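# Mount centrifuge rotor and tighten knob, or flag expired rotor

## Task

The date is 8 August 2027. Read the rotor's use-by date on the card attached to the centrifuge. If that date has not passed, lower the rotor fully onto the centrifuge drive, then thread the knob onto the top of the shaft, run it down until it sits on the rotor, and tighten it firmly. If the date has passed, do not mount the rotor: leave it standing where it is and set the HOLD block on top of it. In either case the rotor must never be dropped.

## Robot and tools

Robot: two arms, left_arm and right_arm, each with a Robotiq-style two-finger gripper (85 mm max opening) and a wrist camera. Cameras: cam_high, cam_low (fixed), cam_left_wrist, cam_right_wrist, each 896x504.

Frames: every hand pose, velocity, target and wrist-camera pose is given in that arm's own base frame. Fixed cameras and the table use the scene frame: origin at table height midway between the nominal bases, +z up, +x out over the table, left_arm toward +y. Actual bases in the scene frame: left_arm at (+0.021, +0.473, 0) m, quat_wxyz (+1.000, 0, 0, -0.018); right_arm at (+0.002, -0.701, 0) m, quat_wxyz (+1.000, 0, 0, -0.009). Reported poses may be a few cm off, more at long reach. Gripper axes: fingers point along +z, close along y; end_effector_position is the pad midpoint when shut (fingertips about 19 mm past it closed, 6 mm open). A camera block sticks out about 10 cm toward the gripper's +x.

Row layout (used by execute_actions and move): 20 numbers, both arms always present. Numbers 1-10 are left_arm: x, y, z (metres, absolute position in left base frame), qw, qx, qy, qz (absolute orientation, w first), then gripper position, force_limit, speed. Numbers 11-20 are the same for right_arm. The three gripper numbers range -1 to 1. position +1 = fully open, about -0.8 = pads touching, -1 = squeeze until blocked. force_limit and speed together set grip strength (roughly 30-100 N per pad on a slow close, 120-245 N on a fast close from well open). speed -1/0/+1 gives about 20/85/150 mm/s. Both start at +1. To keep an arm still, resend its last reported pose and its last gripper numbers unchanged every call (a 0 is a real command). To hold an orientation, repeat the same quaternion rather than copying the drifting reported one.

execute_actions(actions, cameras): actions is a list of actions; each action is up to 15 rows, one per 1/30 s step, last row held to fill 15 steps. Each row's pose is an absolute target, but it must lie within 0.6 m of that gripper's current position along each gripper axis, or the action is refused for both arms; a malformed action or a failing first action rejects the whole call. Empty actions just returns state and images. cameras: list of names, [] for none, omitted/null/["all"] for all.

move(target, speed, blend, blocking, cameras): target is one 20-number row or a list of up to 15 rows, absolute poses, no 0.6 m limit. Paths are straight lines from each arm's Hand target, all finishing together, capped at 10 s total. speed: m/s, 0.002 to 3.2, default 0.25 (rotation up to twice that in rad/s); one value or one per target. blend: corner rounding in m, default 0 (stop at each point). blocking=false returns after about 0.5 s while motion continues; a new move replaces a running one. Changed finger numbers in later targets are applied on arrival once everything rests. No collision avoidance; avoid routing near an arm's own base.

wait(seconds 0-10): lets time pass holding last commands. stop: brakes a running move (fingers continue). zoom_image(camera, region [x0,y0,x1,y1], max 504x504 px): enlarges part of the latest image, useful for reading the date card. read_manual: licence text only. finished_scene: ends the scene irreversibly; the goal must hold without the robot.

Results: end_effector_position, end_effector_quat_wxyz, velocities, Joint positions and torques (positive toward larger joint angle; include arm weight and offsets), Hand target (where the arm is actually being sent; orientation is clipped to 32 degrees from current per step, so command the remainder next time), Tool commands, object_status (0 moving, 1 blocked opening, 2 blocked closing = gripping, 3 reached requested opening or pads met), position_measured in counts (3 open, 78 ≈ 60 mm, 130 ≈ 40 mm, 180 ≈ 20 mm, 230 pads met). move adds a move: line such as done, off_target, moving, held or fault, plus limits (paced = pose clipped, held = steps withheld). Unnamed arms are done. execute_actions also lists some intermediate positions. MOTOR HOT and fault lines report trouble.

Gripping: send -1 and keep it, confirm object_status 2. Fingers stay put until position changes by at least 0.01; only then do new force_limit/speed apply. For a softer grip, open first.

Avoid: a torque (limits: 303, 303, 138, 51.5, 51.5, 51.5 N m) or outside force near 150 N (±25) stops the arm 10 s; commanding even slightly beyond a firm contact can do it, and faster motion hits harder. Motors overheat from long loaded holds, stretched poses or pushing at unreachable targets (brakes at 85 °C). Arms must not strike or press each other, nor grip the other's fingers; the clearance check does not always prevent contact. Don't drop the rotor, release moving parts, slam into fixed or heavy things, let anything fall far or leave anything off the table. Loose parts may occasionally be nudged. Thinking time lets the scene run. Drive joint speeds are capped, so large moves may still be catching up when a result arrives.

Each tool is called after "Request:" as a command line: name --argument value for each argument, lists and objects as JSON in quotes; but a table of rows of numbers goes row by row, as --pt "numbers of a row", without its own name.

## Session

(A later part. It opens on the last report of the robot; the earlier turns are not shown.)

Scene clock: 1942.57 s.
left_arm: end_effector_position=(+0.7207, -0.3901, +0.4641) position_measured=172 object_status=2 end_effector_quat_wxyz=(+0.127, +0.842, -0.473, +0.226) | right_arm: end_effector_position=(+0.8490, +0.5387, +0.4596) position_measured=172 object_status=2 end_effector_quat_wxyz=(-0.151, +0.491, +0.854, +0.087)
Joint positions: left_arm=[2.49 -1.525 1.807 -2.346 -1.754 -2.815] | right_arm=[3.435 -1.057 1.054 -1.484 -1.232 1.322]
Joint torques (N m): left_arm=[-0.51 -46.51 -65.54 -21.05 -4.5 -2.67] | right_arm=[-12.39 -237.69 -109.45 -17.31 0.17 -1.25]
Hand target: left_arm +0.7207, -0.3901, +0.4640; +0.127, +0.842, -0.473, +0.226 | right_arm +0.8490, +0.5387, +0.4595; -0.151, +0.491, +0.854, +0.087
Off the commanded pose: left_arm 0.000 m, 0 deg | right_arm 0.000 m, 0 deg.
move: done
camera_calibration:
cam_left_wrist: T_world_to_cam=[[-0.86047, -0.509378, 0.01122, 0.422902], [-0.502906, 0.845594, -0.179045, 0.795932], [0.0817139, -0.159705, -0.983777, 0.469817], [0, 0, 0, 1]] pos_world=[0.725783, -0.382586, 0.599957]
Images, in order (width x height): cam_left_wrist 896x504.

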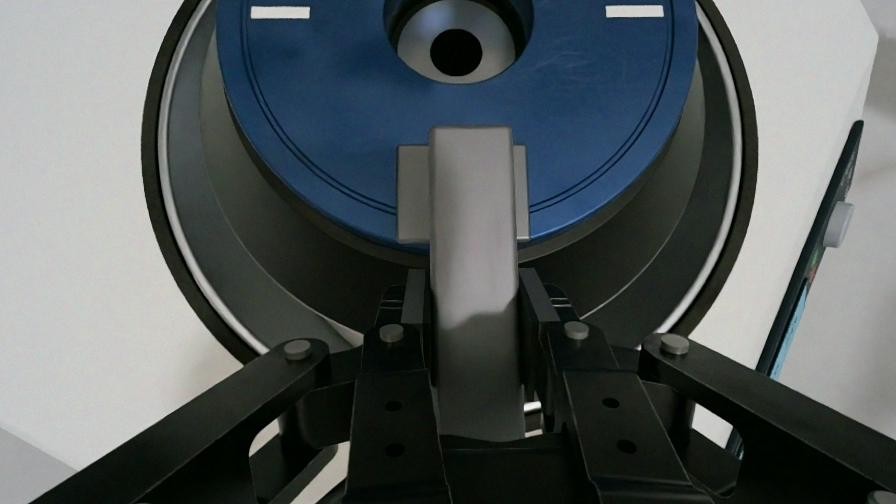

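Request:
move --pt "0.72069 -0.39011 0.43 -0.126859 -0.841942 0.473443 -0.225598 -0.98 1 -1 0.84896 0.53868 0.4255 -0.150565 0.490617 0.853898 0.086509 -0.98 1 -1" --speed 0.04 --cameras '["cam_left_wrist"]'

Request:
move --pt "0.72069 -0.39011 0.39 -0.126859 -0.841942 0.473443 -0.225598 -0.98 1 -1 0.84896 0.53868 0.3855 -0.150565 0.490617 0.853898 0.086509 -0.98 1 -1" --speed 0.04 --cameras '["cam_left_wrist"]'

Scene clock: 1949.20 s.
left_arm: end_effector_position=(+0.7207, -0.3901, +0.4301) position_measured=172 object_status=2 end_effector_quat_wxyz=(+0.127, +0.842, -0.473, +0.226) | right_arm: end_effector_position=(+0.8490, +0.5387, +0.4256) position_measured=172 object_status=2 end_effector_quat_wxyz=(-0.151, +0.491, +0.854, +0.087)
Joint positions: left_arm=[2.49 -1.508 1.851 -2.407 -1.754 -2.815] | right_arm=[3.435 -1.056 1.112 -1.542 -1.232 1.322]
Joint torques (N m): left_arm=[7.9 -50.06 -62.4 -20.74 -4.53 -0.55] | right_arm=[-36.02 -192.61 -110.91 -17.59 1.51 -2]
Hand target: left_arm +0.7207, -0.3901, +0.4300; +0.127, +0.842, -0.473, +0.226 | right_arm +0.8490, +0.5387, +0.4255; -0.151, +0.491, +0.854, +0.087
Off the commanded pose: left_arm 0.000 m, 0 deg | right_arm 0.000 m, 0 deg.
move: done
camera_calibration:
cam_left_wrist: T_world_to_cam=[[-0.86047, -0.509378, 0.01122, 0.423284], [-0.502906, 0.845594, -0.179045, 0.789845], [0.0817139, -0.159705, -0.983777, 0.436368], [0, 0, 0, 1]] pos_world=[0.725783, -0.382586, 0.565957]
Images, in order (width x height): cam_left_wrist 896x504.

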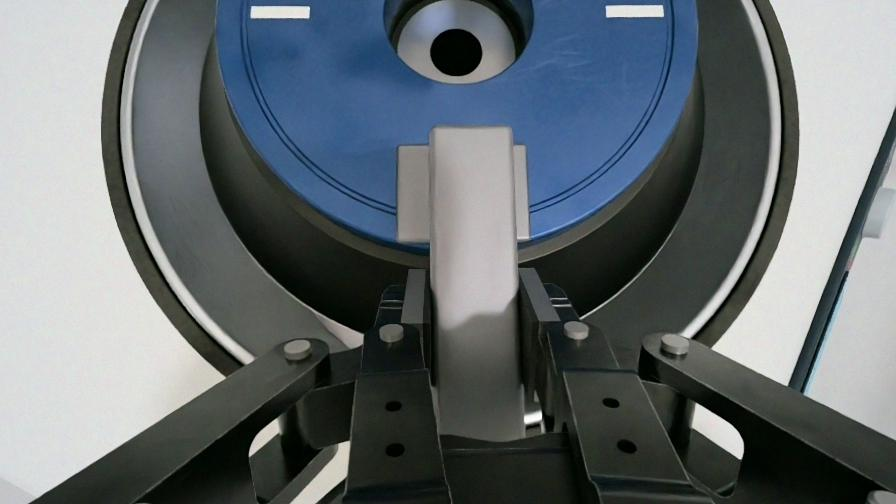

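Scene clock: 1950.57 s.
left_arm: end_effector_position=(+0.7207, -0.3901, +0.3902) position_measured=172 object_status=2 end_effector_quat_wxyz=(+0.127, +0.842, -0.473, +0.226) | right_arm: end_effector_position=(+0.8490, +0.5387, +0.3857) position_measured=172 object_status=2 end_effector_quat_wxyz=(-0.151, +0.491, +0.854, +0.087)
Joint positions: left_arm=[2.49 -1.483 1.899 -2.48 -1.754 -2.815] | right_arm=[3.435 -1.049 1.172 -1.609 -1.232 1.322]
Joint torques (N m): left_arm=[14.36 -51.48 -62.37 -20.31 -3.6 0.38] | right_arm=[-40.5 -189 -108.1 -16.89 1 -1.8]
Hand target: left_arm +0.7207, -0.3901, +0.3900; +0.127, +0.842, -0.473, +0.226 | right_arm +0.8490, +0.5387, +0.3855; -0.151, +0.491, +0.854, +0.087
Off the commanded pose: left_arm 0.000 m, 0 deg | right_arm 0.000 m, 0 deg.
move: done
camera_calibration:
cam_left_wrist: T_world_to_cam=[[-0.860495, -0.509335, 0.0112107, 0.423772], [-0.502862, 0.845619, -0.179045, 0.782661], [0.0817141, -0.159705, -0.983777, 0.397017], [0, 0, 0, 1]] pos_world=[0.725783, -0.382586, 0.525957]
Images, in order (width x height): cam_left_wrist 896x504.

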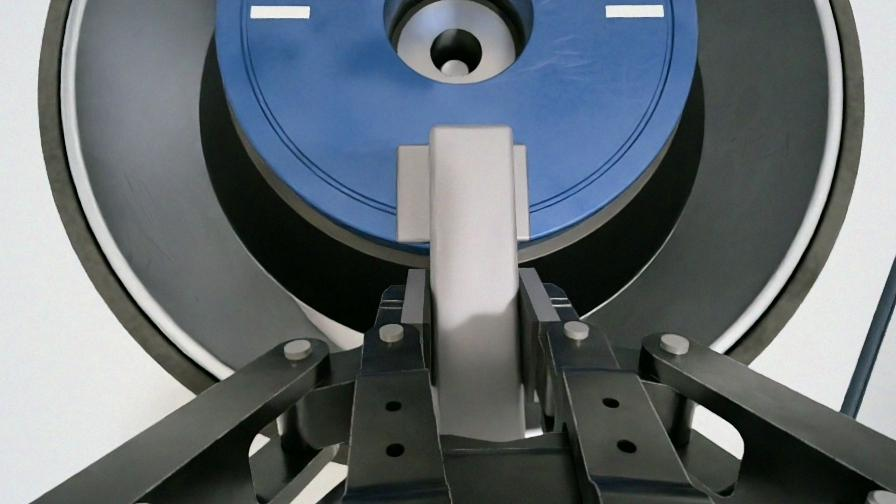

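Request:
move --pt "0.72069 -0.39011 0.356 -0.126859 -0.841942 0.473443 -0.225598 -0.98 1 -1 0.84896 0.53868 0.3515 -0.150565 0.490617 0.853898 0.086509 -0.98 1 -1" --speed 0.03 --cameras '["cam_left_wrist"]'

Request:
zoom_image --camera "cam_left_wrist" --region '[432, 10, 480, 50]'

Scene clock: 1956.37 s.
left_arm: end_effector_position=(+0.7207, -0.3901, +0.3561) position_measured=172 object_status=2 end_effector_quat_wxyz=(+0.127, +0.842, -0.473, +0.226) | right_arm: end_effector_position=(+0.8490, +0.5387, +0.3516) position_measured=172 object_status=2 end_effector_quat_wxyz=(-0.151, +0.491, +0.854, +0.087)
Joint positions: left_arm=[2.49 -1.457 1.936 -2.543 -1.754 -2.815] | right_arm=[3.435 -1.041 1.219 -1.665 -1.232 1.322]
Joint torques (N m): left_arm=[13.03 -46.94 -42.49 -12.48 -0.48 -1.31] | right_arm=[-29.92 -179.81 -99.64 -14.98 2.7 -1.23]
Hand target: left_arm +0.7207, -0.3901, +0.3560; +0.127, +0.842, -0.473, +0.226 | right_arm +0.8490, +0.5387, +0.3515; -0.151, +0.491, +0.854, +0.087
Off the commanded pose: left_arm 0.000 m, 0 deg | right_arm 0.000 m, 0 deg.
move: done
camera_calibration:
cam_left_wrist: T_world_to_cam=[[-0.860463, -0.509392, 0.0111354, 0.424145], [-0.502902, 0.845585, -0.179094, 0.776613], [0.0818132, -0.159704, -0.983769, 0.363493], [0, 0, 0, 1]] pos_world=[0.725783, -0.382586, 0.491957]
Images, in order (width x height): cam_left_wrist 896x504.

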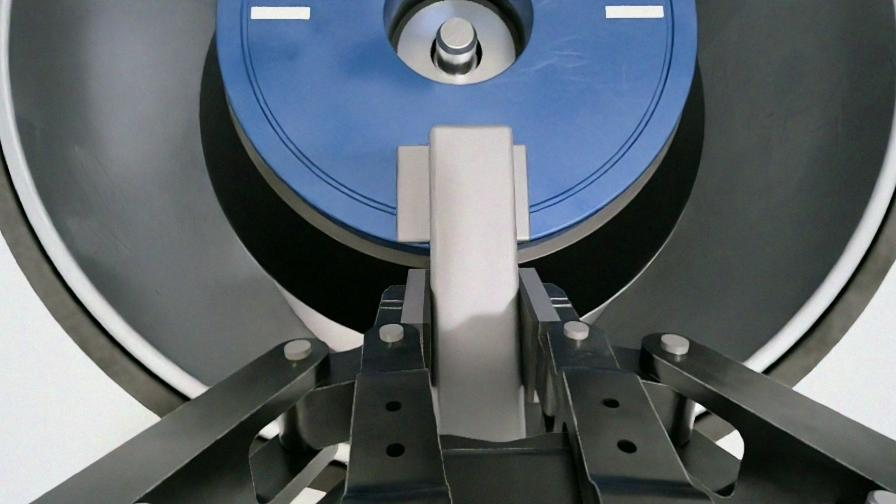

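Scaled by 10.500 from the camera's 896x504 image, which has a finer 1280x720 frame.

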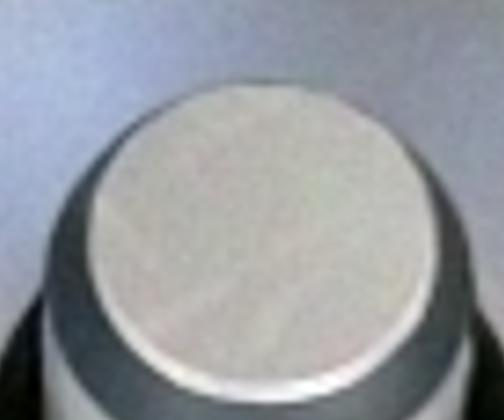

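Request:
move --target '[0.72069, -0.39011, 0.353, -0.126859, -0.841942, 0.473443, -0.225598, -0.98, 1, -1, 0.84896, 0.53868, 0.3485, -0.150565, 0.490617, 0.853898, 0.086509, -0.98, 1, -1]' --speed 0.01 --cameras '[]'

Request:
move --target '[0.72069, -0.39011, 0.352, -0.126859, -0.841942, 0.473443, -0.225598, -0.98, 1, -1, 0.84896, 0.53868, 0.3475, -0.150565, 0.490617, 0.853898, 0.086509, -0.98, 1, -1]' --speed 0.01 --cameras '[]'

Request:
move --target '[0.72069, -0.39011, 0.351, -0.126859, -0.841942, 0.473443, -0.225598, -0.98, 1, -1, 0.84896, 0.53868, 0.3465, -0.150565, 0.490617, 0.853898, 0.086509, -0.98, 1, -1]' --speed 0.01 --cameras '[]'

Request:
move --target '[0.72069, -0.39011, 0.350, -0.126859, -0.841942, 0.473443, -0.225598, -0.98, 1, -1, 0.84896, 0.53868, 0.3455, -0.150565, 0.490617, 0.853898, 0.086509, -0.98, 1, -1]' --speed 0.01 --cameras '["cam_left_wrist"]'

Scene clock: 1970.63 s.
left_arm: end_effector_position=(+0.7207, -0.3901, +0.3531) position_measured=172 object_status=2 end_effector_quat_wxyz=(+0.127, +0.842, -0.473, +0.226) | right_arm: end_effector_position=(+0.8490, +0.5387, +0.3486) position_measured=172 object_status=2 end_effector_quat_wxyz=(-0.151, +0.491, +0.854, +0.087)
Joint positions: left_arm=[2.49 -1.455 1.94 -2.549 -1.754 -2.815] | right_arm=[3.435 -1.04 1.222 -1.669 -1.232 1.322]
Joint torques (N m): left_arm=[14.98 -44.01 -39.96 -12.48 -0.24 -1.47] | right_arm=[8.15 -179.67 -95.94 -15.46 4.44 -1.29]
Hand target: left_arm +0.7207, -0.3901, +0.3530; +0.127, +0.842, -0.473, +0.226 | right_arm +0.8490, +0.5387, +0.3485; -0.151, +0.491, +0.854, +0.087
Off the commanded pose: left_arm 0.000 m, 0 deg | right_arm 0.000 m, 0 deg.
move: done
No camera images: "cameras" was empty.

Scene clock: 1971.33 s.
left_arm: end_effector_position=(+0.7207, -0.3901, +0.3520) position_measured=172 object_status=2 end_effector_quat_wxyz=(+0.127, +0.842, -0.473, +0.226) | right_arm: end_effector_position=(+0.8490, +0.5387, +0.3475) position_measured=172 object_status=2 end_effector_quat_wxyz=(-0.151, +0.491, +0.854, +0.087)
Joint positions: left_arm=[2.49 -1.454 1.941 -2.551 -1.754 -2.815] | right_arm=[3.435 -1.039 1.224 -1.671 -1.232 1.322]
Joint torques (N m): left_arm=[13.7 -44.44 -39.56 -12.11 -1.08 -1.08] | right_arm=[11.97 -177.68 -96.88 -14.77 4.54 -1.12]
Hand target: left_arm +0.7207, -0.3901, +0.3520; +0.127, +0.842, -0.473, +0.226 | right_arm +0.8490, +0.5387, +0.3475; -0.151, +0.491, +0.854, +0.087
Off the commanded pose: left_arm 0.000 m, 0 deg | right_arm 0.000 m, 0 deg.
move: done
No camera images: "cameras" was empty.

Scene clock: 1972.03 s.
left_arm: end_effector_position=(+0.7207, -0.3901, +0.3510) position_measured=172 object_status=2 end_effector_quat_wxyz=(+0.127, +0.842, -0.473, +0.226) | right_arm: end_effector_position=(+0.8490, +0.5387, +0.3465) position_measured=172 object_status=2 end_effector_quat_wxyz=(-0.151, +0.491, +0.854, +0.087)
Joint positions: left_arm=[2.49 -1.453 1.942 -2.553 -1.754 -2.815] | right_arm=[3.435 -1.039 1.225 -1.673 -1.232 1.322]
Joint torques (N m): left_arm=[12.06 -45.11 -38.28 -11.14 -0.79 -1.39] | right_arm=[9.82 -178.33 -96.67 -14.54 4.28 -1.34]
Hand target: left_arm +0.7207, -0.3901, +0.3510; +0.127, +0.842, -0.473, +0.226 | right_arm +0.8490, +0.5387, +0.3465; -0.151, +0.491, +0.854, +0.087
Off the commanded pose: left_arm 0.000 m, 0 deg | right_arm 0.000 m, 0 deg.
move: done
No camera images: "cameras" was empty.

Scene clock: 1972.73 s.
left_arm: end_effector_position=(+0.7207, -0.3901, +0.3500) position_measured=172 object_status=2 end_effector_quat_wxyz=(+0.127, +0.842, -0.473, +0.226) | right_arm: end_effector_position=(+0.8490, +0.5387, +0.3455) position_measured=172 object_status=2 end_effector_quat_wxyz=(-0.151, +0.491, +0.854, +0.087)
Joint positions: left_arm=[2.49 -1.452 1.943 -2.555 -1.754 -2.815] | right_arm=[3.435 -1.039 1.226 -1.674 -1.232 1.322]
Joint torques (N m): left_arm=[12.31 -42.05 -35.44 -11.17 -0.48 -1.11] | right_arm=[12.1 -178.44 -95.52 -14.51 4.51 -1.3]
Hand target: left_arm +0.7207, -0.3901, +0.3500; +0.127, +0.842, -0.473, +0.226 | right_arm +0.8490, +0.5387, +0.3455; -0.151, +0.491, +0.854, +0.087
Off the commanded pose: left_arm 0.000 m, 0 deg | right_arm 0.000 m, 0 deg.
move: done
camera_calibration:
cam_left_wrist: T_world_to_cam=[[-0.86047, -0.509378, 0.01122, 0.424183], [-0.502906, 0.845594, -0.179045, 0.775503], [0.0817139, -0.159705, -0.983777, 0.357568], [0, 0, 0, 1]] pos_world=[0.725783, -0.382586, 0.485857]
Images, in order (width x height): cam_left_wrist 896x504.

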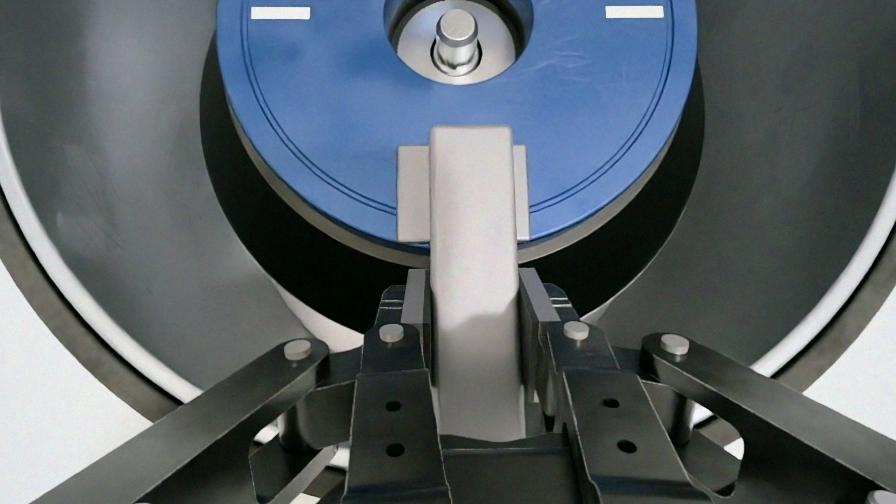

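Request:
move --target '[0.72069, -0.39011, 0.346, -0.126859, -0.841942, 0.473443, -0.225598, -0.98, 1, -1, 0.84896, 0.53868, 0.3415, -0.150565, 0.490617, 0.853898, 0.086509, -0.98, 1, -1]' --speed 0.015 --cameras '[]'

Request:
move --target '[0.72069, -0.39011, 0.344, -0.126859, -0.841942, 0.473443, -0.225598, -0.98, 1, -1, 0.84896, 0.53868, 0.3395, -0.150565, 0.490617, 0.853898, 0.086509, -0.98, 1, -1]' --speed 0.01 --cameras '[]'

Request:
move --target '[0.72069, -0.39011, 0.3432, -0.126859, -0.841942, 0.473443, -0.225598, -0.98, 1, -1, 0.84896, 0.53868, 0.3387, -0.150565, 0.490617, 0.853898, 0.086509, -0.98, 1, -1]' --speed 0.01 --cameras '["cam_left_wrist"]'

Scene clock: 1981.43 s.
left_arm: end_effector_position=(+0.7207, -0.3901, +0.3461) position_measured=172 object_status=2 end_effector_quat_wxyz=(+0.127, +0.842, -0.473, +0.226) | right_arm: end_effector_position=(+0.8490, +0.5387, +0.3416) position_measured=172 object_status=2 end_effector_quat_wxyz=(-0.151, +0.491, +0.854, +0.087)
Joint positions: left_arm=[2.49 -1.449 1.947 -2.562 -1.754 -2.815] | right_arm=[3.435 -1.037 1.231 -1.681 -1.232 1.322]
Joint torques (N m): left_arm=[11.11 -41.76 -37.65 -10.86 -0.72 -0.95] | right_arm=[12.35 -177.58 -95.97 -13.94 4.56 -1.28]
Hand target: left_arm +0.7207, -0.3901, +0.3460; +0.127, +0.842, -0.473, +0.226 | right_arm +0.8490, +0.5387, +0.3415; -0.151, +0.491, +0.854, +0.087
Off the commanded pose: left_arm 0.000 m, 0 deg | right_arm 0.000 m, 0 deg.
move: done
No camera images: "cameras" was empty.

Scene clock: 1982.13 s.
left_arm: end_effector_position=(+0.7207, -0.3901, +0.3441) position_measured=172 object_status=2 end_effector_quat_wxyz=(+0.127, +0.842, -0.473, +0.226) | right_arm: end_effector_position=(+0.8490, +0.5387, +0.3396) position_measured=172 object_status=2 end_effector_quat_wxyz=(-0.151, +0.491, +0.854, +0.087)
Joint positions: left_arm=[2.49 -1.447 1.949 -2.566 -1.754 -2.815] | right_arm=[3.435 -1.037 1.234 -1.684 -1.232 1.322]
Joint torques (N m): left_arm=[11.91 -44.97 -34.04 -10.06 -0.4 -1.19] | right_arm=[13.04 -177.82 -94.19 -13.9 4.77 -1.08]
Hand target: left_arm +0.7207, -0.3901, +0.3440; +0.127, +0.842, -0.473, +0.226 | right_arm +0.8490, +0.5387, +0.3395; -0.151, +0.491, +0.854, +0.087
Off the commanded pose: left_arm 0.000 m, 0 deg | right_arm 0.000 m, 0 deg.
move: done
No camera images: "cameras" was empty.

Scene clock: 1982.83 s.
left_arm: end_effector_position=(+0.7207, -0.3901, +0.3434) position_measured=172 object_status=2 end_effector_quat_wxyz=(+0.127, +0.842, -0.473, +0.226) | right_arm: end_effector_position=(+0.8490, +0.5387, +0.3389) position_measured=172 object_status=2 end_effector_quat_wxyz=(-0.151, +0.491, +0.854, +0.087)
Joint positions: left_arm=[2.49 -1.447 1.95 -2.568 -1.754 -2.815] | right_arm=[3.435 -1.036 1.235 -1.685 -1.232 1.322]
Joint torques (N m): left_arm=[11.35 -20.65 -26.36 -8.49 -0.86 -1.24] | right_arm=[12.17 -155.67 -76.89 -13.21 4.6 -1.21]
Hand target: left_arm +0.7207, -0.3901, +0.3432; +0.127, +0.842, -0.473, +0.226 | right_arm +0.8490, +0.5387, +0.3387; -0.151, +0.491, +0.854, +0.087
Off the commanded pose: left_arm 0.000 m, 0 deg | right_arm 0.000 m, 0 deg.
move: done
camera_calibration:
cam_left_wrist: T_world_to_cam=[[-0.860504, -0.509323, 0.0110858, 0.424367], [-0.502814, 0.845606, -0.179246, 0.774336], [0.0819197, -0.159816, -0.983742, 0.350768], [0, 0, 0, 1]] pos_world=[0.725782, -0.382585, 0.479157]
Images, in order (width x height): cam_left_wrist 896x504.

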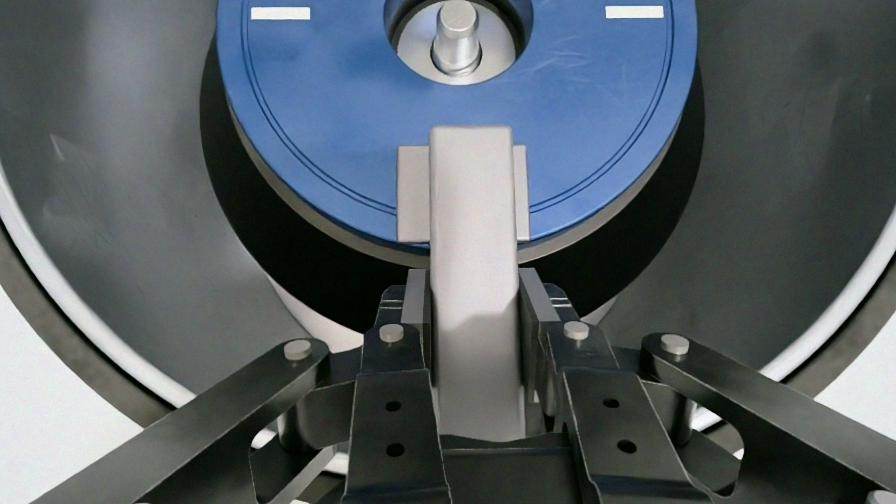

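Request:
move --pt "0.72069 -0.39011 0.36 -0.126859 -0.841942 0.473443 -0.225598 -0.98 1 -1 0.84896 0.53868 0.3555 -0.150565 0.490617 0.853898 0.086509 -0.98 1 -1" --pt "0.72069 -0.39011 0.571 -0.126859 -0.841942 0.473443 -0.225598 -0.98 1 -1 0.84896 0.53868 0.5665 -0.150565 0.490617 0.853898 0.086509 -0.98 1 -1" --pt "0.62327 -0.46367 0.571 -0.126859 -0.841942 0.473443 -0.225598 -0.98 1 -1 0.75024 0.46689 0.5665 -0.150565 0.490617 0.853898 0.086509 -0.98 1 -1" --speed '[0.03, 0.08, 0.08]' --blend '[0.001, 0.01, 0]' --cameras '["cam_high", "cam_low", "cam_left_wrist", "cam_right_wrist"]'

Scene clock: 2019.90 s.
left_arm: end_effector_position=(+0.6234, -0.4636, +0.5710) position_measured=172 object_status=2 end_effector_quat_wxyz=(+0.127, +0.842, -0.473, +0.226) | right_arm: end_effector_position=(+0.7503, +0.4670, +0.5665) position_measured=172 object_status=2 end_effector_quat_wxyz=(-0.151, +0.491, +0.854, +0.087)
Joint positions: left_arm=[2.306 -1.645 1.738 -2.18 -1.665 -2.978] | right_arm=[3.389 -1.269 1.165 -1.367 -1.236 1.274]
Joint torques (N m): left_arm=[-8.63 -83.32 -78.77 -25.89 0.71 -3.12] | right_arm=[-15.4 -191.88 -101.22 -16.19 3.9 -2.8]
Hand target: left_arm +0.6233, -0.4637, +0.5710; +0.127, +0.842, -0.473, +0.226 | right_arm +0.7502, +0.4669, +0.5665; -0.151, +0.491, +0.854, +0.087
Off the commanded pose: left_arm 0.000 m, 0 deg | right_arm 0.000 m, 0 deg.
move: done
camera_calibration:
cam_left_wrist: T_world_to_cam=[[-0.86047, -0.509378, 0.01122, 0.30054], [-0.502906, 0.845594, -0.179045, 0.82829], [0.0817139, -0.159705, -0.983777, 0.571195], [0, 0, 0, 1]] pos_world=[0.628483, -0.456086, 0.706857]
cam_right_wrist: T_world_to_cam=[[0.865611, 0.500477, -0.0155033, -0.864474], [0.500656, -0.865575, 0.0111483, 0.0362391], [-0.0078398, -0.0174119, -0.999818, 0.7113], [0, 0, 0, 1]] pos_world=[0.735732, 0.476402, 0.697364]

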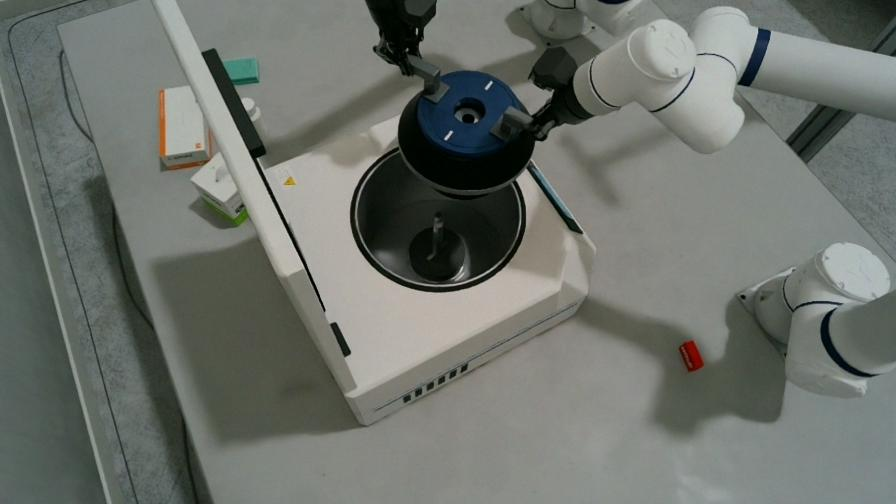

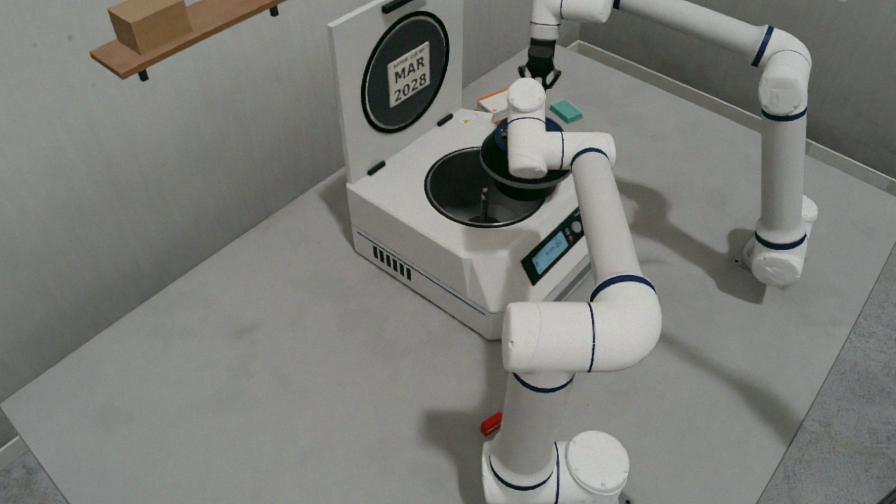

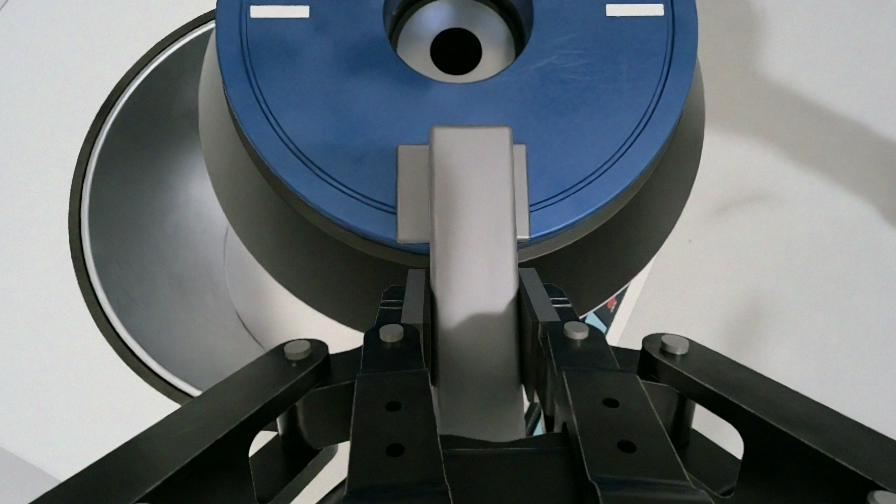

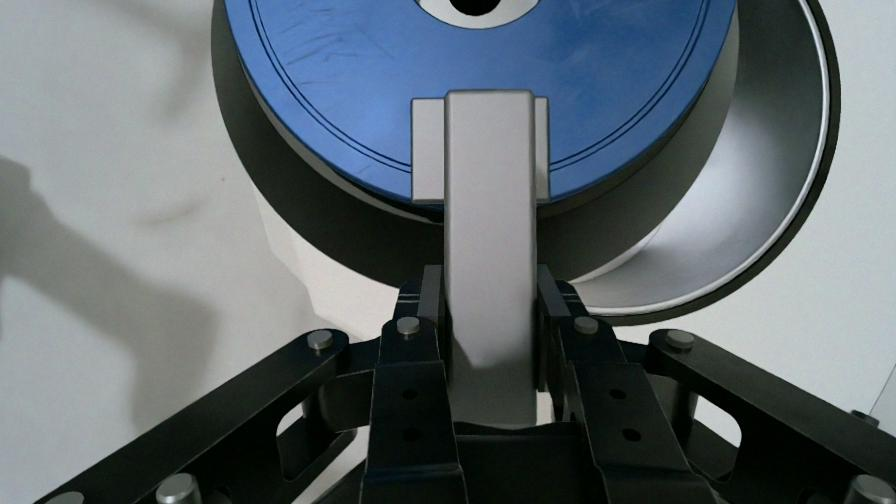

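Now the drive is visible from above. Let me zoom in on it.

Request:
zoom_image --camera "cam_high" --region '[380, 195, 500, 295]'

Request:
zoom_image --camera "cam_low" --region '[420, 140, 560, 235]'

Scaled by 4.200 from the camera's 896x504 image, which has a finer 1280x720 frame.

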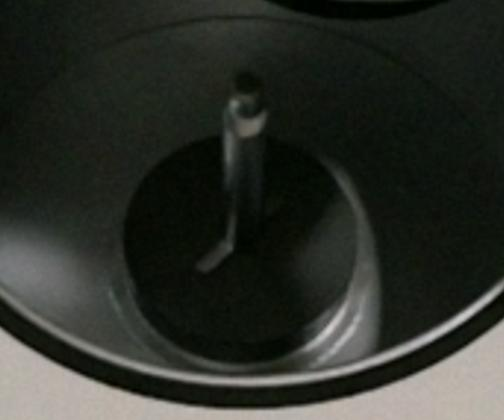

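Scaled by 3.600 from the camera's 896x504 image, which has a finer 1280x720 frame.

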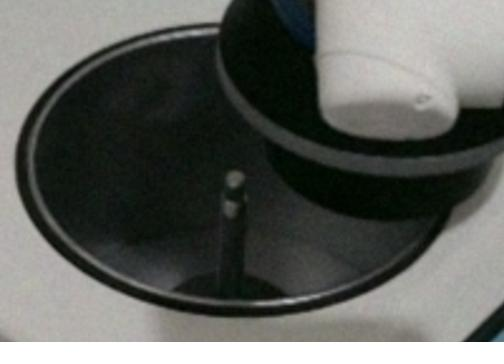

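Request:
zoom_image --camera "cam_high" --region '[418, 205, 458, 265]'

Request:
zoom_image --camera "cam_high" --region '[400, 215, 475, 290]'

Scaled by 8.400 from the camera's 896x504 image, which has a finer 1280x720 frame.

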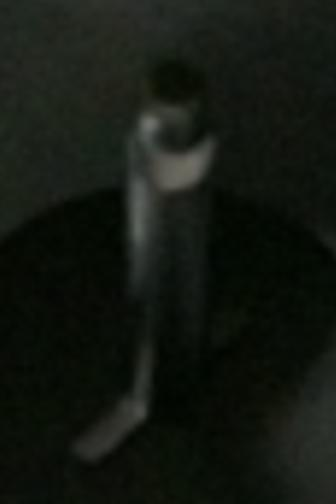

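Scaled by 6.720 from the camera's 896x504 image, which has a finer 1280x720 frame.

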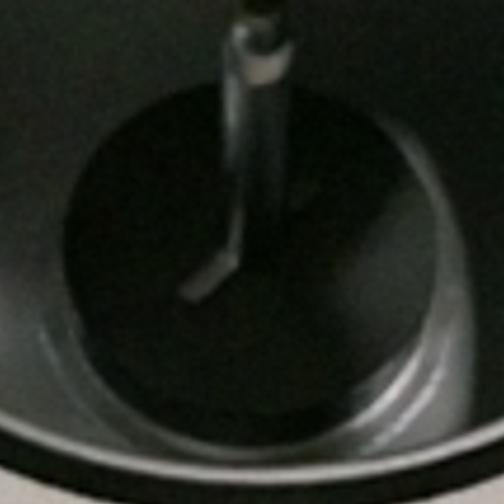

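Request:
move --target '[0.44699, -0.57008, 0.571, -0.126859, -0.841942, 0.473443, -0.225598, -0.98, 1, -1, 0.57207, 0.36367, 0.5665, -0.150565, 0.490617, 0.853898, 0.086509, -0.98, 1, -1]' --speed 0.12 --cameras '["cam_high", "cam_left_wrist", "cam_right_wrist"]'

Scene clock: 2173.30 s.
left_arm: end_effector_position=(+0.4471, -0.5700, +0.5710) position_measured=172 object_status=2 end_effector_quat_wxyz=(+0.127, +0.842, -0.473, +0.226) | right_arm: end_effector_position=(+0.5722, +0.3638, +0.5665) position_measured=172 object_status=2 end_effector_quat_wxyz=(-0.151, +0.491, +0.854, +0.087)
Joint positions: left_arm=[1.957 -1.755 1.833 -2.167 -1.491 -3.281] | right_arm=[3.304 -1.619 1.557 -1.38 -1.246 1.185]
Joint torques (N m): left_arm=[-13.5 -66.7 -83.47 -18.43 1.37 -3.23] | right_arm=[-5.07 -134.59 -101.04 -5.6 7.14 -2.34]
Hand target: left_arm +0.4470, -0.5701, +0.5710; +0.127, +0.842, -0.473, +0.226 | right_arm +0.5721, +0.3637, +0.5665; -0.151, +0.491, +0.854, +0.087
Off the commanded pose: left_arm 0.000 m, 0 deg | right_arm 0.000 m, 0 deg.
move: done
camera_calibration:
cam_left_wrist: T_world_to_cam=[[-0.86047, -0.509378, 0.01122, 0.0947274], [-0.502906, 0.845594, -0.179045, 0.829649], [0.0817139, -0.159705, -0.983777, 0.5686], [0, 0, 0, 1]] pos_world=[0.452283, -0.562486, 0.706857]
cam_right_wrist: T_world_to_cam=[[0.865568, 0.500552, -0.0155033, -0.658664], [0.50073, -0.865532, 0.0111468, 0.0360217], [-0.00783904, -0.0174113, -0.999818, 0.708106], [0, 0, 0, 1]] pos_world=[0.557632, 0.373202, 0.697364]
Images, in order (width x height): cam_high 896x504, cam_left_wrist 896x504, cam_right_wrist 896x504.

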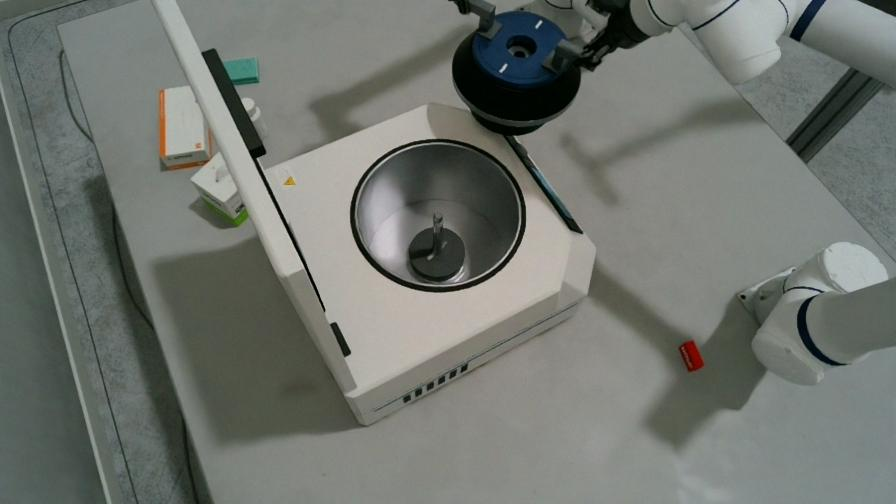

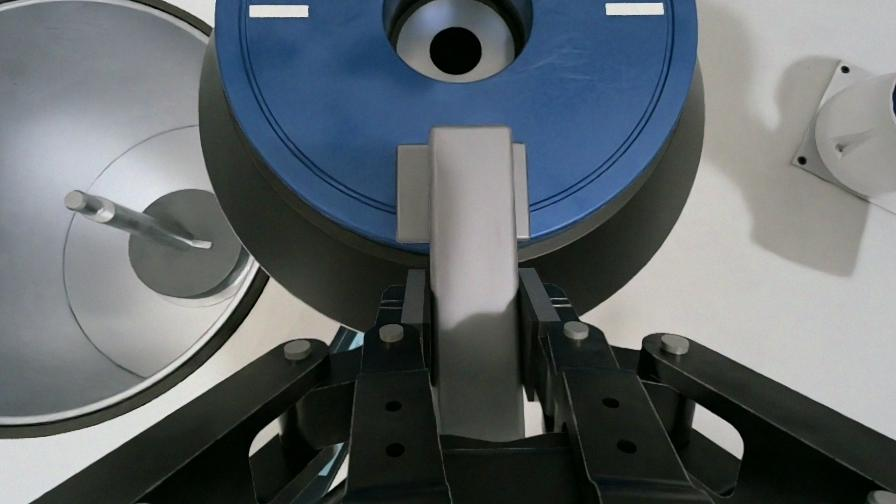

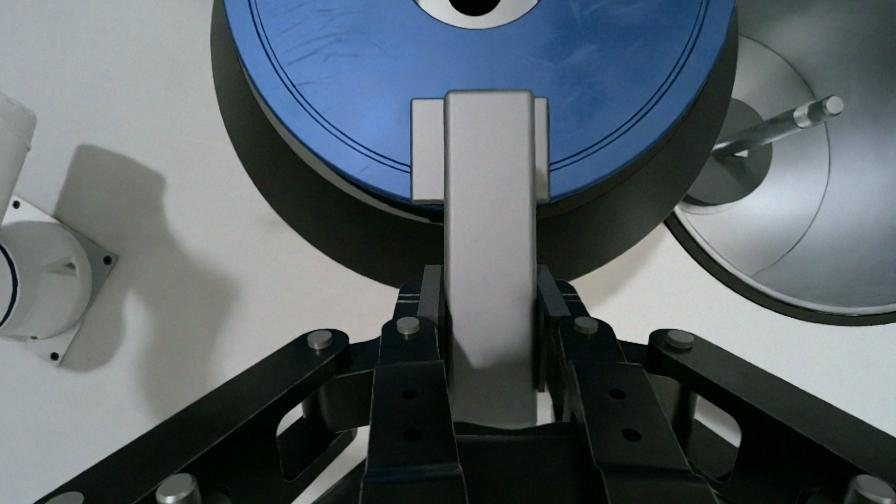

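Excellent view of the drive from the left wrist camera. Zooming in.

Request:
zoom_image --camera "cam_left_wrist" --region '[50, 170, 260, 310]'

Request:
zoom_image --camera "cam_right_wrist" --region '[670, 80, 860, 220]'

Request:
zoom_image --camera "cam_high" --region '[400, 205, 475, 290]'

Scaled by 2.400 from the camera's 896x504 image, which has a finer 1280x720 frame.

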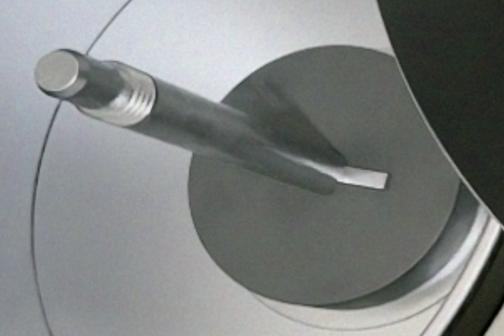

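Scaled by 2.653 from the camera's 896x504 image, which has a finer 1280x720 frame.

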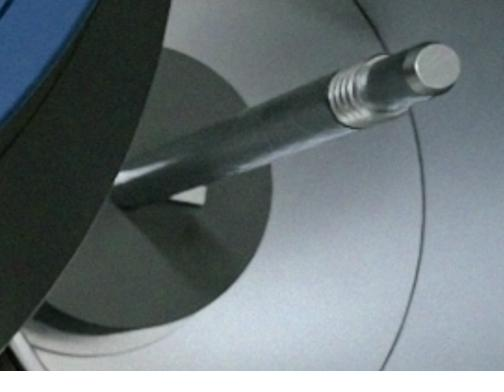

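Scaled by 5.929 from the camera's 896x504 image, which has a finer 1280x720 frame.

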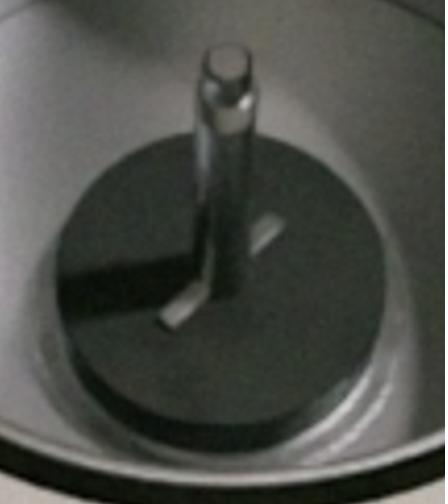

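Request:
zoom_image --camera "cam_left_wrist" --region '[120, 180, 250, 305]'

Request:
zoom_image --camera "cam_left_wrist" --region '[55, 180, 135, 240]'

Scaled by 3.877 from the camera's 896x504 image, which has a finer 1280x720 frame.

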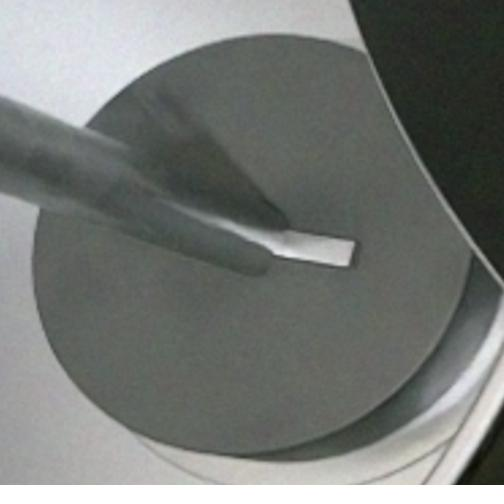

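Scaled by 6.300 from the camera's 896x504 image, which has a finer 1280x720 frame.

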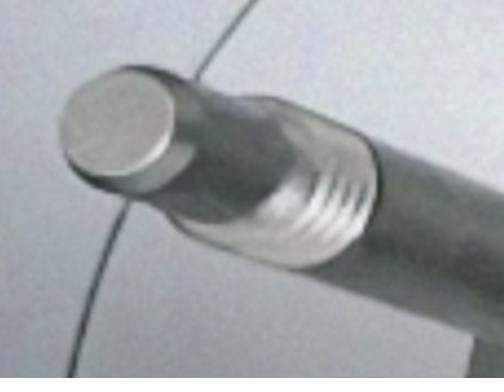

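Request:
move --pt "0.735722 -0.382154 0.571 -0.141342 -0.809174 0.527494 -0.216818 -0.98 1 -1 0.833601 0.531381 0.5665 -0.144585 0.545414 0.819982 0.096171 -0.98 1 -1" --pt "0.735722 -0.382154 0.49 -0.141342 -0.809174 0.527494 -0.216818 -0.98 1 -1 0.833601 0.531381 0.4855 -0.144585 0.545414 0.819982 0.096171 -0.98 1 -1" --pt "0.735722 -0.382154 0.464 -0.141342 -0.809174 0.527494 -0.216818 -0.98 1 -1 0.833601 0.531381 0.4595 -0.144585 0.545414 0.819982 0.096171 -0.98 1 -1" --speed '[0.12, 0.08, 0.03]' --blend '[0, 0.002, 0]' --cameras '["cam_left_wrist"]'

Scene clock: 2294.87 s.
left_arm: end_effector_position=(+0.7357, -0.3821, +0.4641) position_measured=172 object_status=2 end_effector_quat_wxyz=(+0.141, +0.809, -0.527, +0.217) | right_arm: end_effector_position=(+0.8336, +0.5314, +0.4596) position_measured=172 object_status=2 end_effector_quat_wxyz=(-0.145, +0.545, +0.820, +0.096)
Joint positions: left_arm=[2.536 -1.492 1.765 -2.301 -1.835 -2.654] | right_arm=[3.43 -1.112 1.146 -1.565 -1.224 1.456]
Joint torques (N m): left_arm=[-8.01 -55.37 -69.49 -23.91 -5.12 -1.88] | right_arm=[-7.76 -182.63 -111.09 -20.3 7.91 3.79]
Hand target: left_arm +0.7357, -0.3822, +0.4640; +0.141, +0.809, -0.527, +0.217 | right_arm +0.8336, +0.5314, +0.4595; -0.145, +0.545, +0.820, +0.096
Off the commanded pose: left_arm 0.000 m, 0 deg | right_arm 0.000 m, 0 deg.
move: done
camera_calibration:
cam_left_wrist: T_world_to_cam=[[-0.919601, -0.392694, 0.0111737, 0.528038], [-0.388212, 0.904011, -0.179039, 0.734668], [0.0602065, -0.168982, -0.983779, 0.482144], [0, 0, 0, 1]] pos_world=[0.741763, -0.375317, 0.599957]
Images, in order (width x height): cam_left_wrist 896x504.

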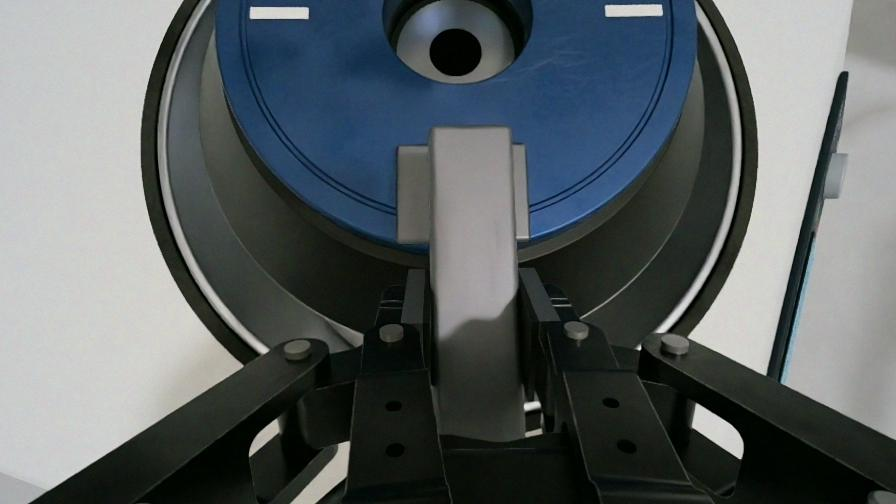

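Request:
move --pt "0.735722 -0.382154 0.358 -0.141342 -0.809174 0.527494 -0.216818 -0.98 1 -1 0.833601 0.531381 0.3535 -0.144585 0.545414 0.819982 0.096171 -0.98 1 -1" --pt "0.735722 -0.382154 0.346 -0.141342 -0.809174 0.527494 -0.216818 -0.98 1 -1 0.833601 0.531381 0.3415 -0.144585 0.545414 0.819982 0.096171 -0.98 1 -1" --speed '[0.05, 0.015]' --blend '[0.001, 0]' --cameras '[]'

Request:
move --target '[0.735722, -0.382154, 0.3441, -0.141342, -0.809174, 0.527494, -0.216818, -0.98, 1, -1, 0.833601, 0.531381, 0.3396, -0.144585, 0.545414, 0.819982, 0.096171, -0.98, 1, -1]' --speed 0.01 --cameras '[]'

Request:
move --target '[0.735722, -0.382154, 0.3431, -0.141342, -0.809174, 0.527494, -0.216818, -0.98, 1, -1, 0.833601, 0.531381, 0.3386, -0.144585, 0.545414, 0.819982, 0.096171, -0.98, 1, -1]' --speed 0.01 --cameras '["cam_left_wrist"]'

Scene clock: 2304.57 s.
left_arm: end_effector_position=(+0.7357, -0.3822, +0.3461) position_measured=172 object_status=2 end_effector_quat_wxyz=(+0.141, +0.809, -0.528, +0.217) | right_arm: end_effector_position=(+0.8336, +0.5314, +0.3416) position_measured=172 object_status=2 end_effector_quat_wxyz=(-0.145, +0.545, +0.820, +0.096)
Joint positions: left_arm=[2.535 -1.419 1.904 -2.514 -1.835 -2.654] | right_arm=[3.43 -1.086 1.315 -1.761 -1.224 1.456]
Joint torques (N m): left_arm=[4.31 -47.26 -36.53 -10.64 -4.22 -1.97] | right_arm=[2.71 -165.76 -96.87 -17.2 6.43 3.21]
Hand target: left_arm +0.7357, -0.3822, +0.3460; +0.141, +0.809, -0.527, +0.217 | right_arm +0.8336, +0.5314, +0.3415; -0.145, +0.545, +0.820, +0.096
Off the commanded pose: left_arm 0.000 m, 0 deg | right_arm 0.000 m, 0 deg.
move: done
No camera images: "cameras" was empty.

Scene clock: 2305.27 s.
left_arm: end_effector_position=(+0.7357, -0.3822, +0.3442) position_measured=172 object_status=2 end_effector_quat_wxyz=(+0.141, +0.809, -0.528, +0.217) | right_arm: end_effector_position=(+0.8336, +0.5314, +0.3397) position_measured=172 object_status=2 end_effector_quat_wxyz=(-0.145, +0.545, +0.820, +0.096)
Joint positions: left_arm=[2.535 -1.417 1.906 -2.517 -1.835 -2.654] | right_arm=[3.43 -1.085 1.318 -1.764 -1.224 1.456]
Joint torques (N m): left_arm=[14.94 -46.15 -36.73 -10.54 -3.12 -1.57] | right_arm=[8.23 -163.69 -96.35 -17.39 8.41 3.71]
Hand target: left_arm +0.7357, -0.3822, +0.3441; +0.141, +0.809, -0.527, +0.217 | right_arm +0.8336, +0.5314, +0.3396; -0.145, +0.545, +0.820, +0.096
Off the commanded pose: left_arm 0.000 m, 0 deg | right_arm 0.000 m, 0 deg.
move: done
No camera images: "cameras" was empty.

Scene clock: 2305.97 s.
left_arm: end_effector_position=(+0.7357, -0.3822, +0.3433) position_measured=172 object_status=2 end_effector_quat_wxyz=(+0.141, +0.809, -0.527, +0.217) | right_arm: end_effector_position=(+0.8336, +0.5314, +0.3388) position_measured=172 object_status=2 end_effector_quat_wxyz=(-0.145, +0.545, +0.820, +0.096)
Joint positions: left_arm=[2.536 -1.417 1.907 -2.519 -1.835 -2.654] | right_arm=[3.43 -1.085 1.319 -1.766 -1.224 1.456]
Joint torques (N m): left_arm=[13.77 -21.86 -24.55 -8.28 -2.32 -1.79] | right_arm=[14.31 -140.4 -76.07 -16.18 7.87 3.59]
Hand target: left_arm +0.7357, -0.3822, +0.3431; +0.141, +0.809, -0.527, +0.217 | right_arm +0.8336, +0.5314, +0.3386; -0.145, +0.545, +0.820, +0.096
Off the commanded pose: left_arm 0.000 m, 0 deg | right_arm 0.000 m, 0 deg.
move: done
camera_calibration:
cam_left_wrist: T_world_to_cam=[[-0.919631, -0.392627, 0.011054, 0.529492], [-0.38811, 0.904001, -0.179312, 0.71309], [0.06041, -0.169191, -0.98373, 0.363051], [0, 0, 0, 1]] pos_world=[0.741762, -0.375316, 0.479157]
Images, in order (width x height): cam_left_wrist 896x504.

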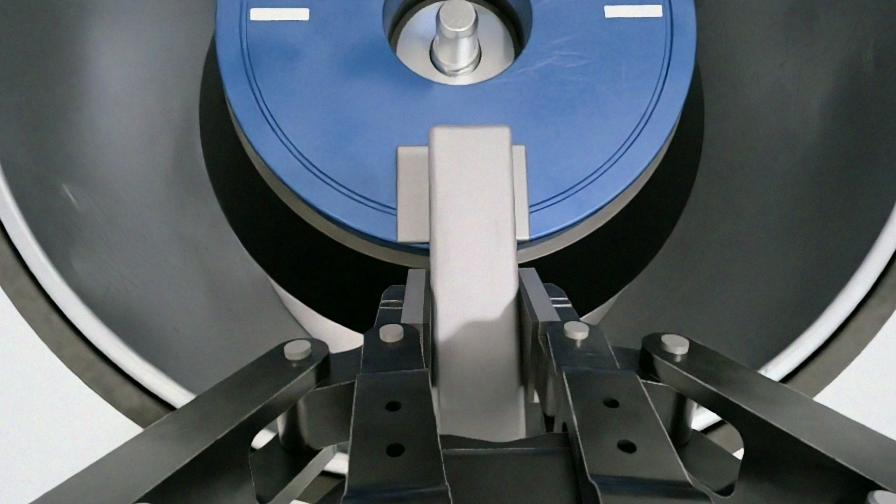

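Request:
move --pt "0.735722 -0.382154 0.3465 -0.141342 -0.809174 0.527494 -0.216818 -0.98 1 -1 0.833601 0.531381 0.342 -0.144585 0.545414 0.819982 0.096171 -0.98 1 -1" --pt "0.735722 -0.382154 0.3469 -0.141342 -0.809174 0.527494 -0.216818 -0.98 1 -1 0.833601 0.531381 0.3416 -0.144585 0.545414 0.819982 0.096171 -0.98 1 -1" --speed 0.01 --cameras '[]'

Request:
move --pt "0.735722 -0.382154 0.3461 -0.141342 -0.809174 0.527494 -0.216818 -0.98 1 -1 0.833601 0.531381 0.3424 -0.144585 0.545414 0.819982 0.096171 -0.98 1 -1" --speed 0.01 --cameras '[]'

Request:
move --pt "0.735722 -0.382154 0.3469 -0.141342 -0.809174 0.527494 -0.216818 -0.98 1 -1 0.833601 0.531381 0.3416 -0.144585 0.545414 0.819982 0.096171 -0.98 1 -1" --speed 0.01 --cameras '[]'

Request:
move --pt "0.735722 -0.382154 0.3461 -0.141342 -0.809174 0.527494 -0.216818 -0.98 1 -1 0.833601 0.531381 0.3424 -0.144585 0.545414 0.819982 0.096171 -0.98 1 -1" --speed 0.01 --cameras '[]'

Scene clock: 2348.90 s.
left_arm: end_effector_position=(+0.7357, -0.3822, +0.3467) position_measured=172 object_status=2 end_effector_quat_wxyz=(+0.141, +0.809, -0.528, +0.217) | right_arm: end_effector_position=(+0.8336, +0.5314, +0.3418) position_measured=172 object_status=2 end_effector_quat_wxyz=(-0.145, +0.545, +0.820, +0.096)
Joint positions: left_arm=[2.535 -1.419 1.904 -2.512 -1.835 -2.654] | right_arm=[3.431 -1.086 1.315 -1.761 -1.224 1.456]
Joint torques (N m): left_arm=[12.13 -127.63 -89.59 -4.62 -5.46 -2.1] | right_arm=[10.22 -241.86 -126.38 -18.13 8.23 3.6]
Hand target: left_arm +0.7357, -0.3822, +0.3469; +0.141, +0.809, -0.527, +0.217 | right_arm +0.8336, +0.5314, +0.3416; -0.145, +0.545, +0.820, +0.096
Off the commanded pose: left_arm 0.000 m, 0 deg | right_arm 0.000 m, 0 deg.
move: done
No camera images: "cameras" was empty.

Scene clock: 2349.60 s.
left_arm: end_effector_position=(+0.7357, -0.3822, +0.3464) position_measured=172 object_status=2 end_effector_quat_wxyz=(+0.141, +0.809, -0.528, +0.217) | right_arm: end_effector_position=(+0.8335, +0.5314, +0.3423) position_measured=172 object_status=2 end_effector_quat_wxyz=(-0.145, +0.545, +0.820, +0.096)
Joint positions: left_arm=[2.535 -1.419 1.904 -2.514 -1.835 -2.654] | right_arm=[3.43 -1.086 1.314 -1.76 -1.224 1.456]
Joint torques (N m): left_arm=[21.03 -64.42 -51.08 -15.41 -6.08 -1.72] | right_arm=[-12.26 -253.7 -148.45 -11.04 9.94 3.3]
Hand target: left_arm +0.7357, -0.3822, +0.3461; +0.141, +0.809, -0.527, +0.217 | right_arm +0.8336, +0.5314, +0.3424; -0.145, +0.545, +0.820, +0.096
Off the commanded pose: left_arm 0.000 m, 0 deg | right_arm 0.000 m, 0 deg.
move: done
No camera images: "cameras" was empty.

Scene clock: 2350.30 s.
left_arm: end_effector_position=(+0.7357, -0.3822, +0.3466) position_measured=172 object_status=2 end_effector_quat_wxyz=(+0.141, +0.809, -0.527, +0.217) | right_arm: end_effector_position=(+0.8336, +0.5314, +0.3419) position_measured=172 object_status=2 end_effector_quat_wxyz=(-0.144, +0.545, +0.820, +0.096)
Joint positions: left_arm=[2.536 -1.419 1.904 -2.512 -1.835 -2.654] | right_arm=[3.43 -1.086 1.315 -1.761 -1.224 1.456]
Joint torques (N m): left_arm=[23.43 -114.55 -81.84 -2.99 -5.26 -1.62] | right_arm=[-15.59 -197.27 -112.44 -19.07 8.98 3.35]
Hand target: left_arm +0.7357, -0.3822, +0.3469; +0.141, +0.809, -0.527, +0.217 | right_arm +0.8336, +0.5314, +0.3416; -0.145, +0.545, +0.820, +0.096
Off the commanded pose: left_arm 0.000 m, 0 deg | right_arm 0.000 m, 0 deg.
move: done
No camera images: "cameras" was empty.

Scene clock: 2351.00 s.
left_arm: end_effector_position=(+0.7357, -0.3822, +0.3464) position_measured=172 object_status=2 end_effector_quat_wxyz=(+0.141, +0.809, -0.527, +0.217) | right_arm: end_effector_position=(+0.8336, +0.5314, +0.3422) position_measured=172 object_status=2 end_effector_quat_wxyz=(-0.145, +0.545, +0.820, +0.096)
Joint positions: left_arm=[2.536 -1.419 1.904 -2.514 -1.835 -2.654] | right_arm=[3.43 -1.086 1.314 -1.76 -1.224 1.456]
Joint torques (N m): left_arm=[24.95 -66.3 -49.53 -14.84 -4.13 -1.42] | right_arm=[-12.65 -225.22 -146.37 -10.77 7.48 3.13]
Hand target: left_arm +0.7357, -0.3822, +0.3461; +0.141, +0.809, -0.527, +0.217 | right_arm +0.8336, +0.5314, +0.3424; -0.145, +0.545, +0.820, +0.096
Off the commanded pose: left_arm 0.000 m, 0 deg | right_arm 0.000 m, 0 deg.
move: done
No camera images: "cameras" was empty.


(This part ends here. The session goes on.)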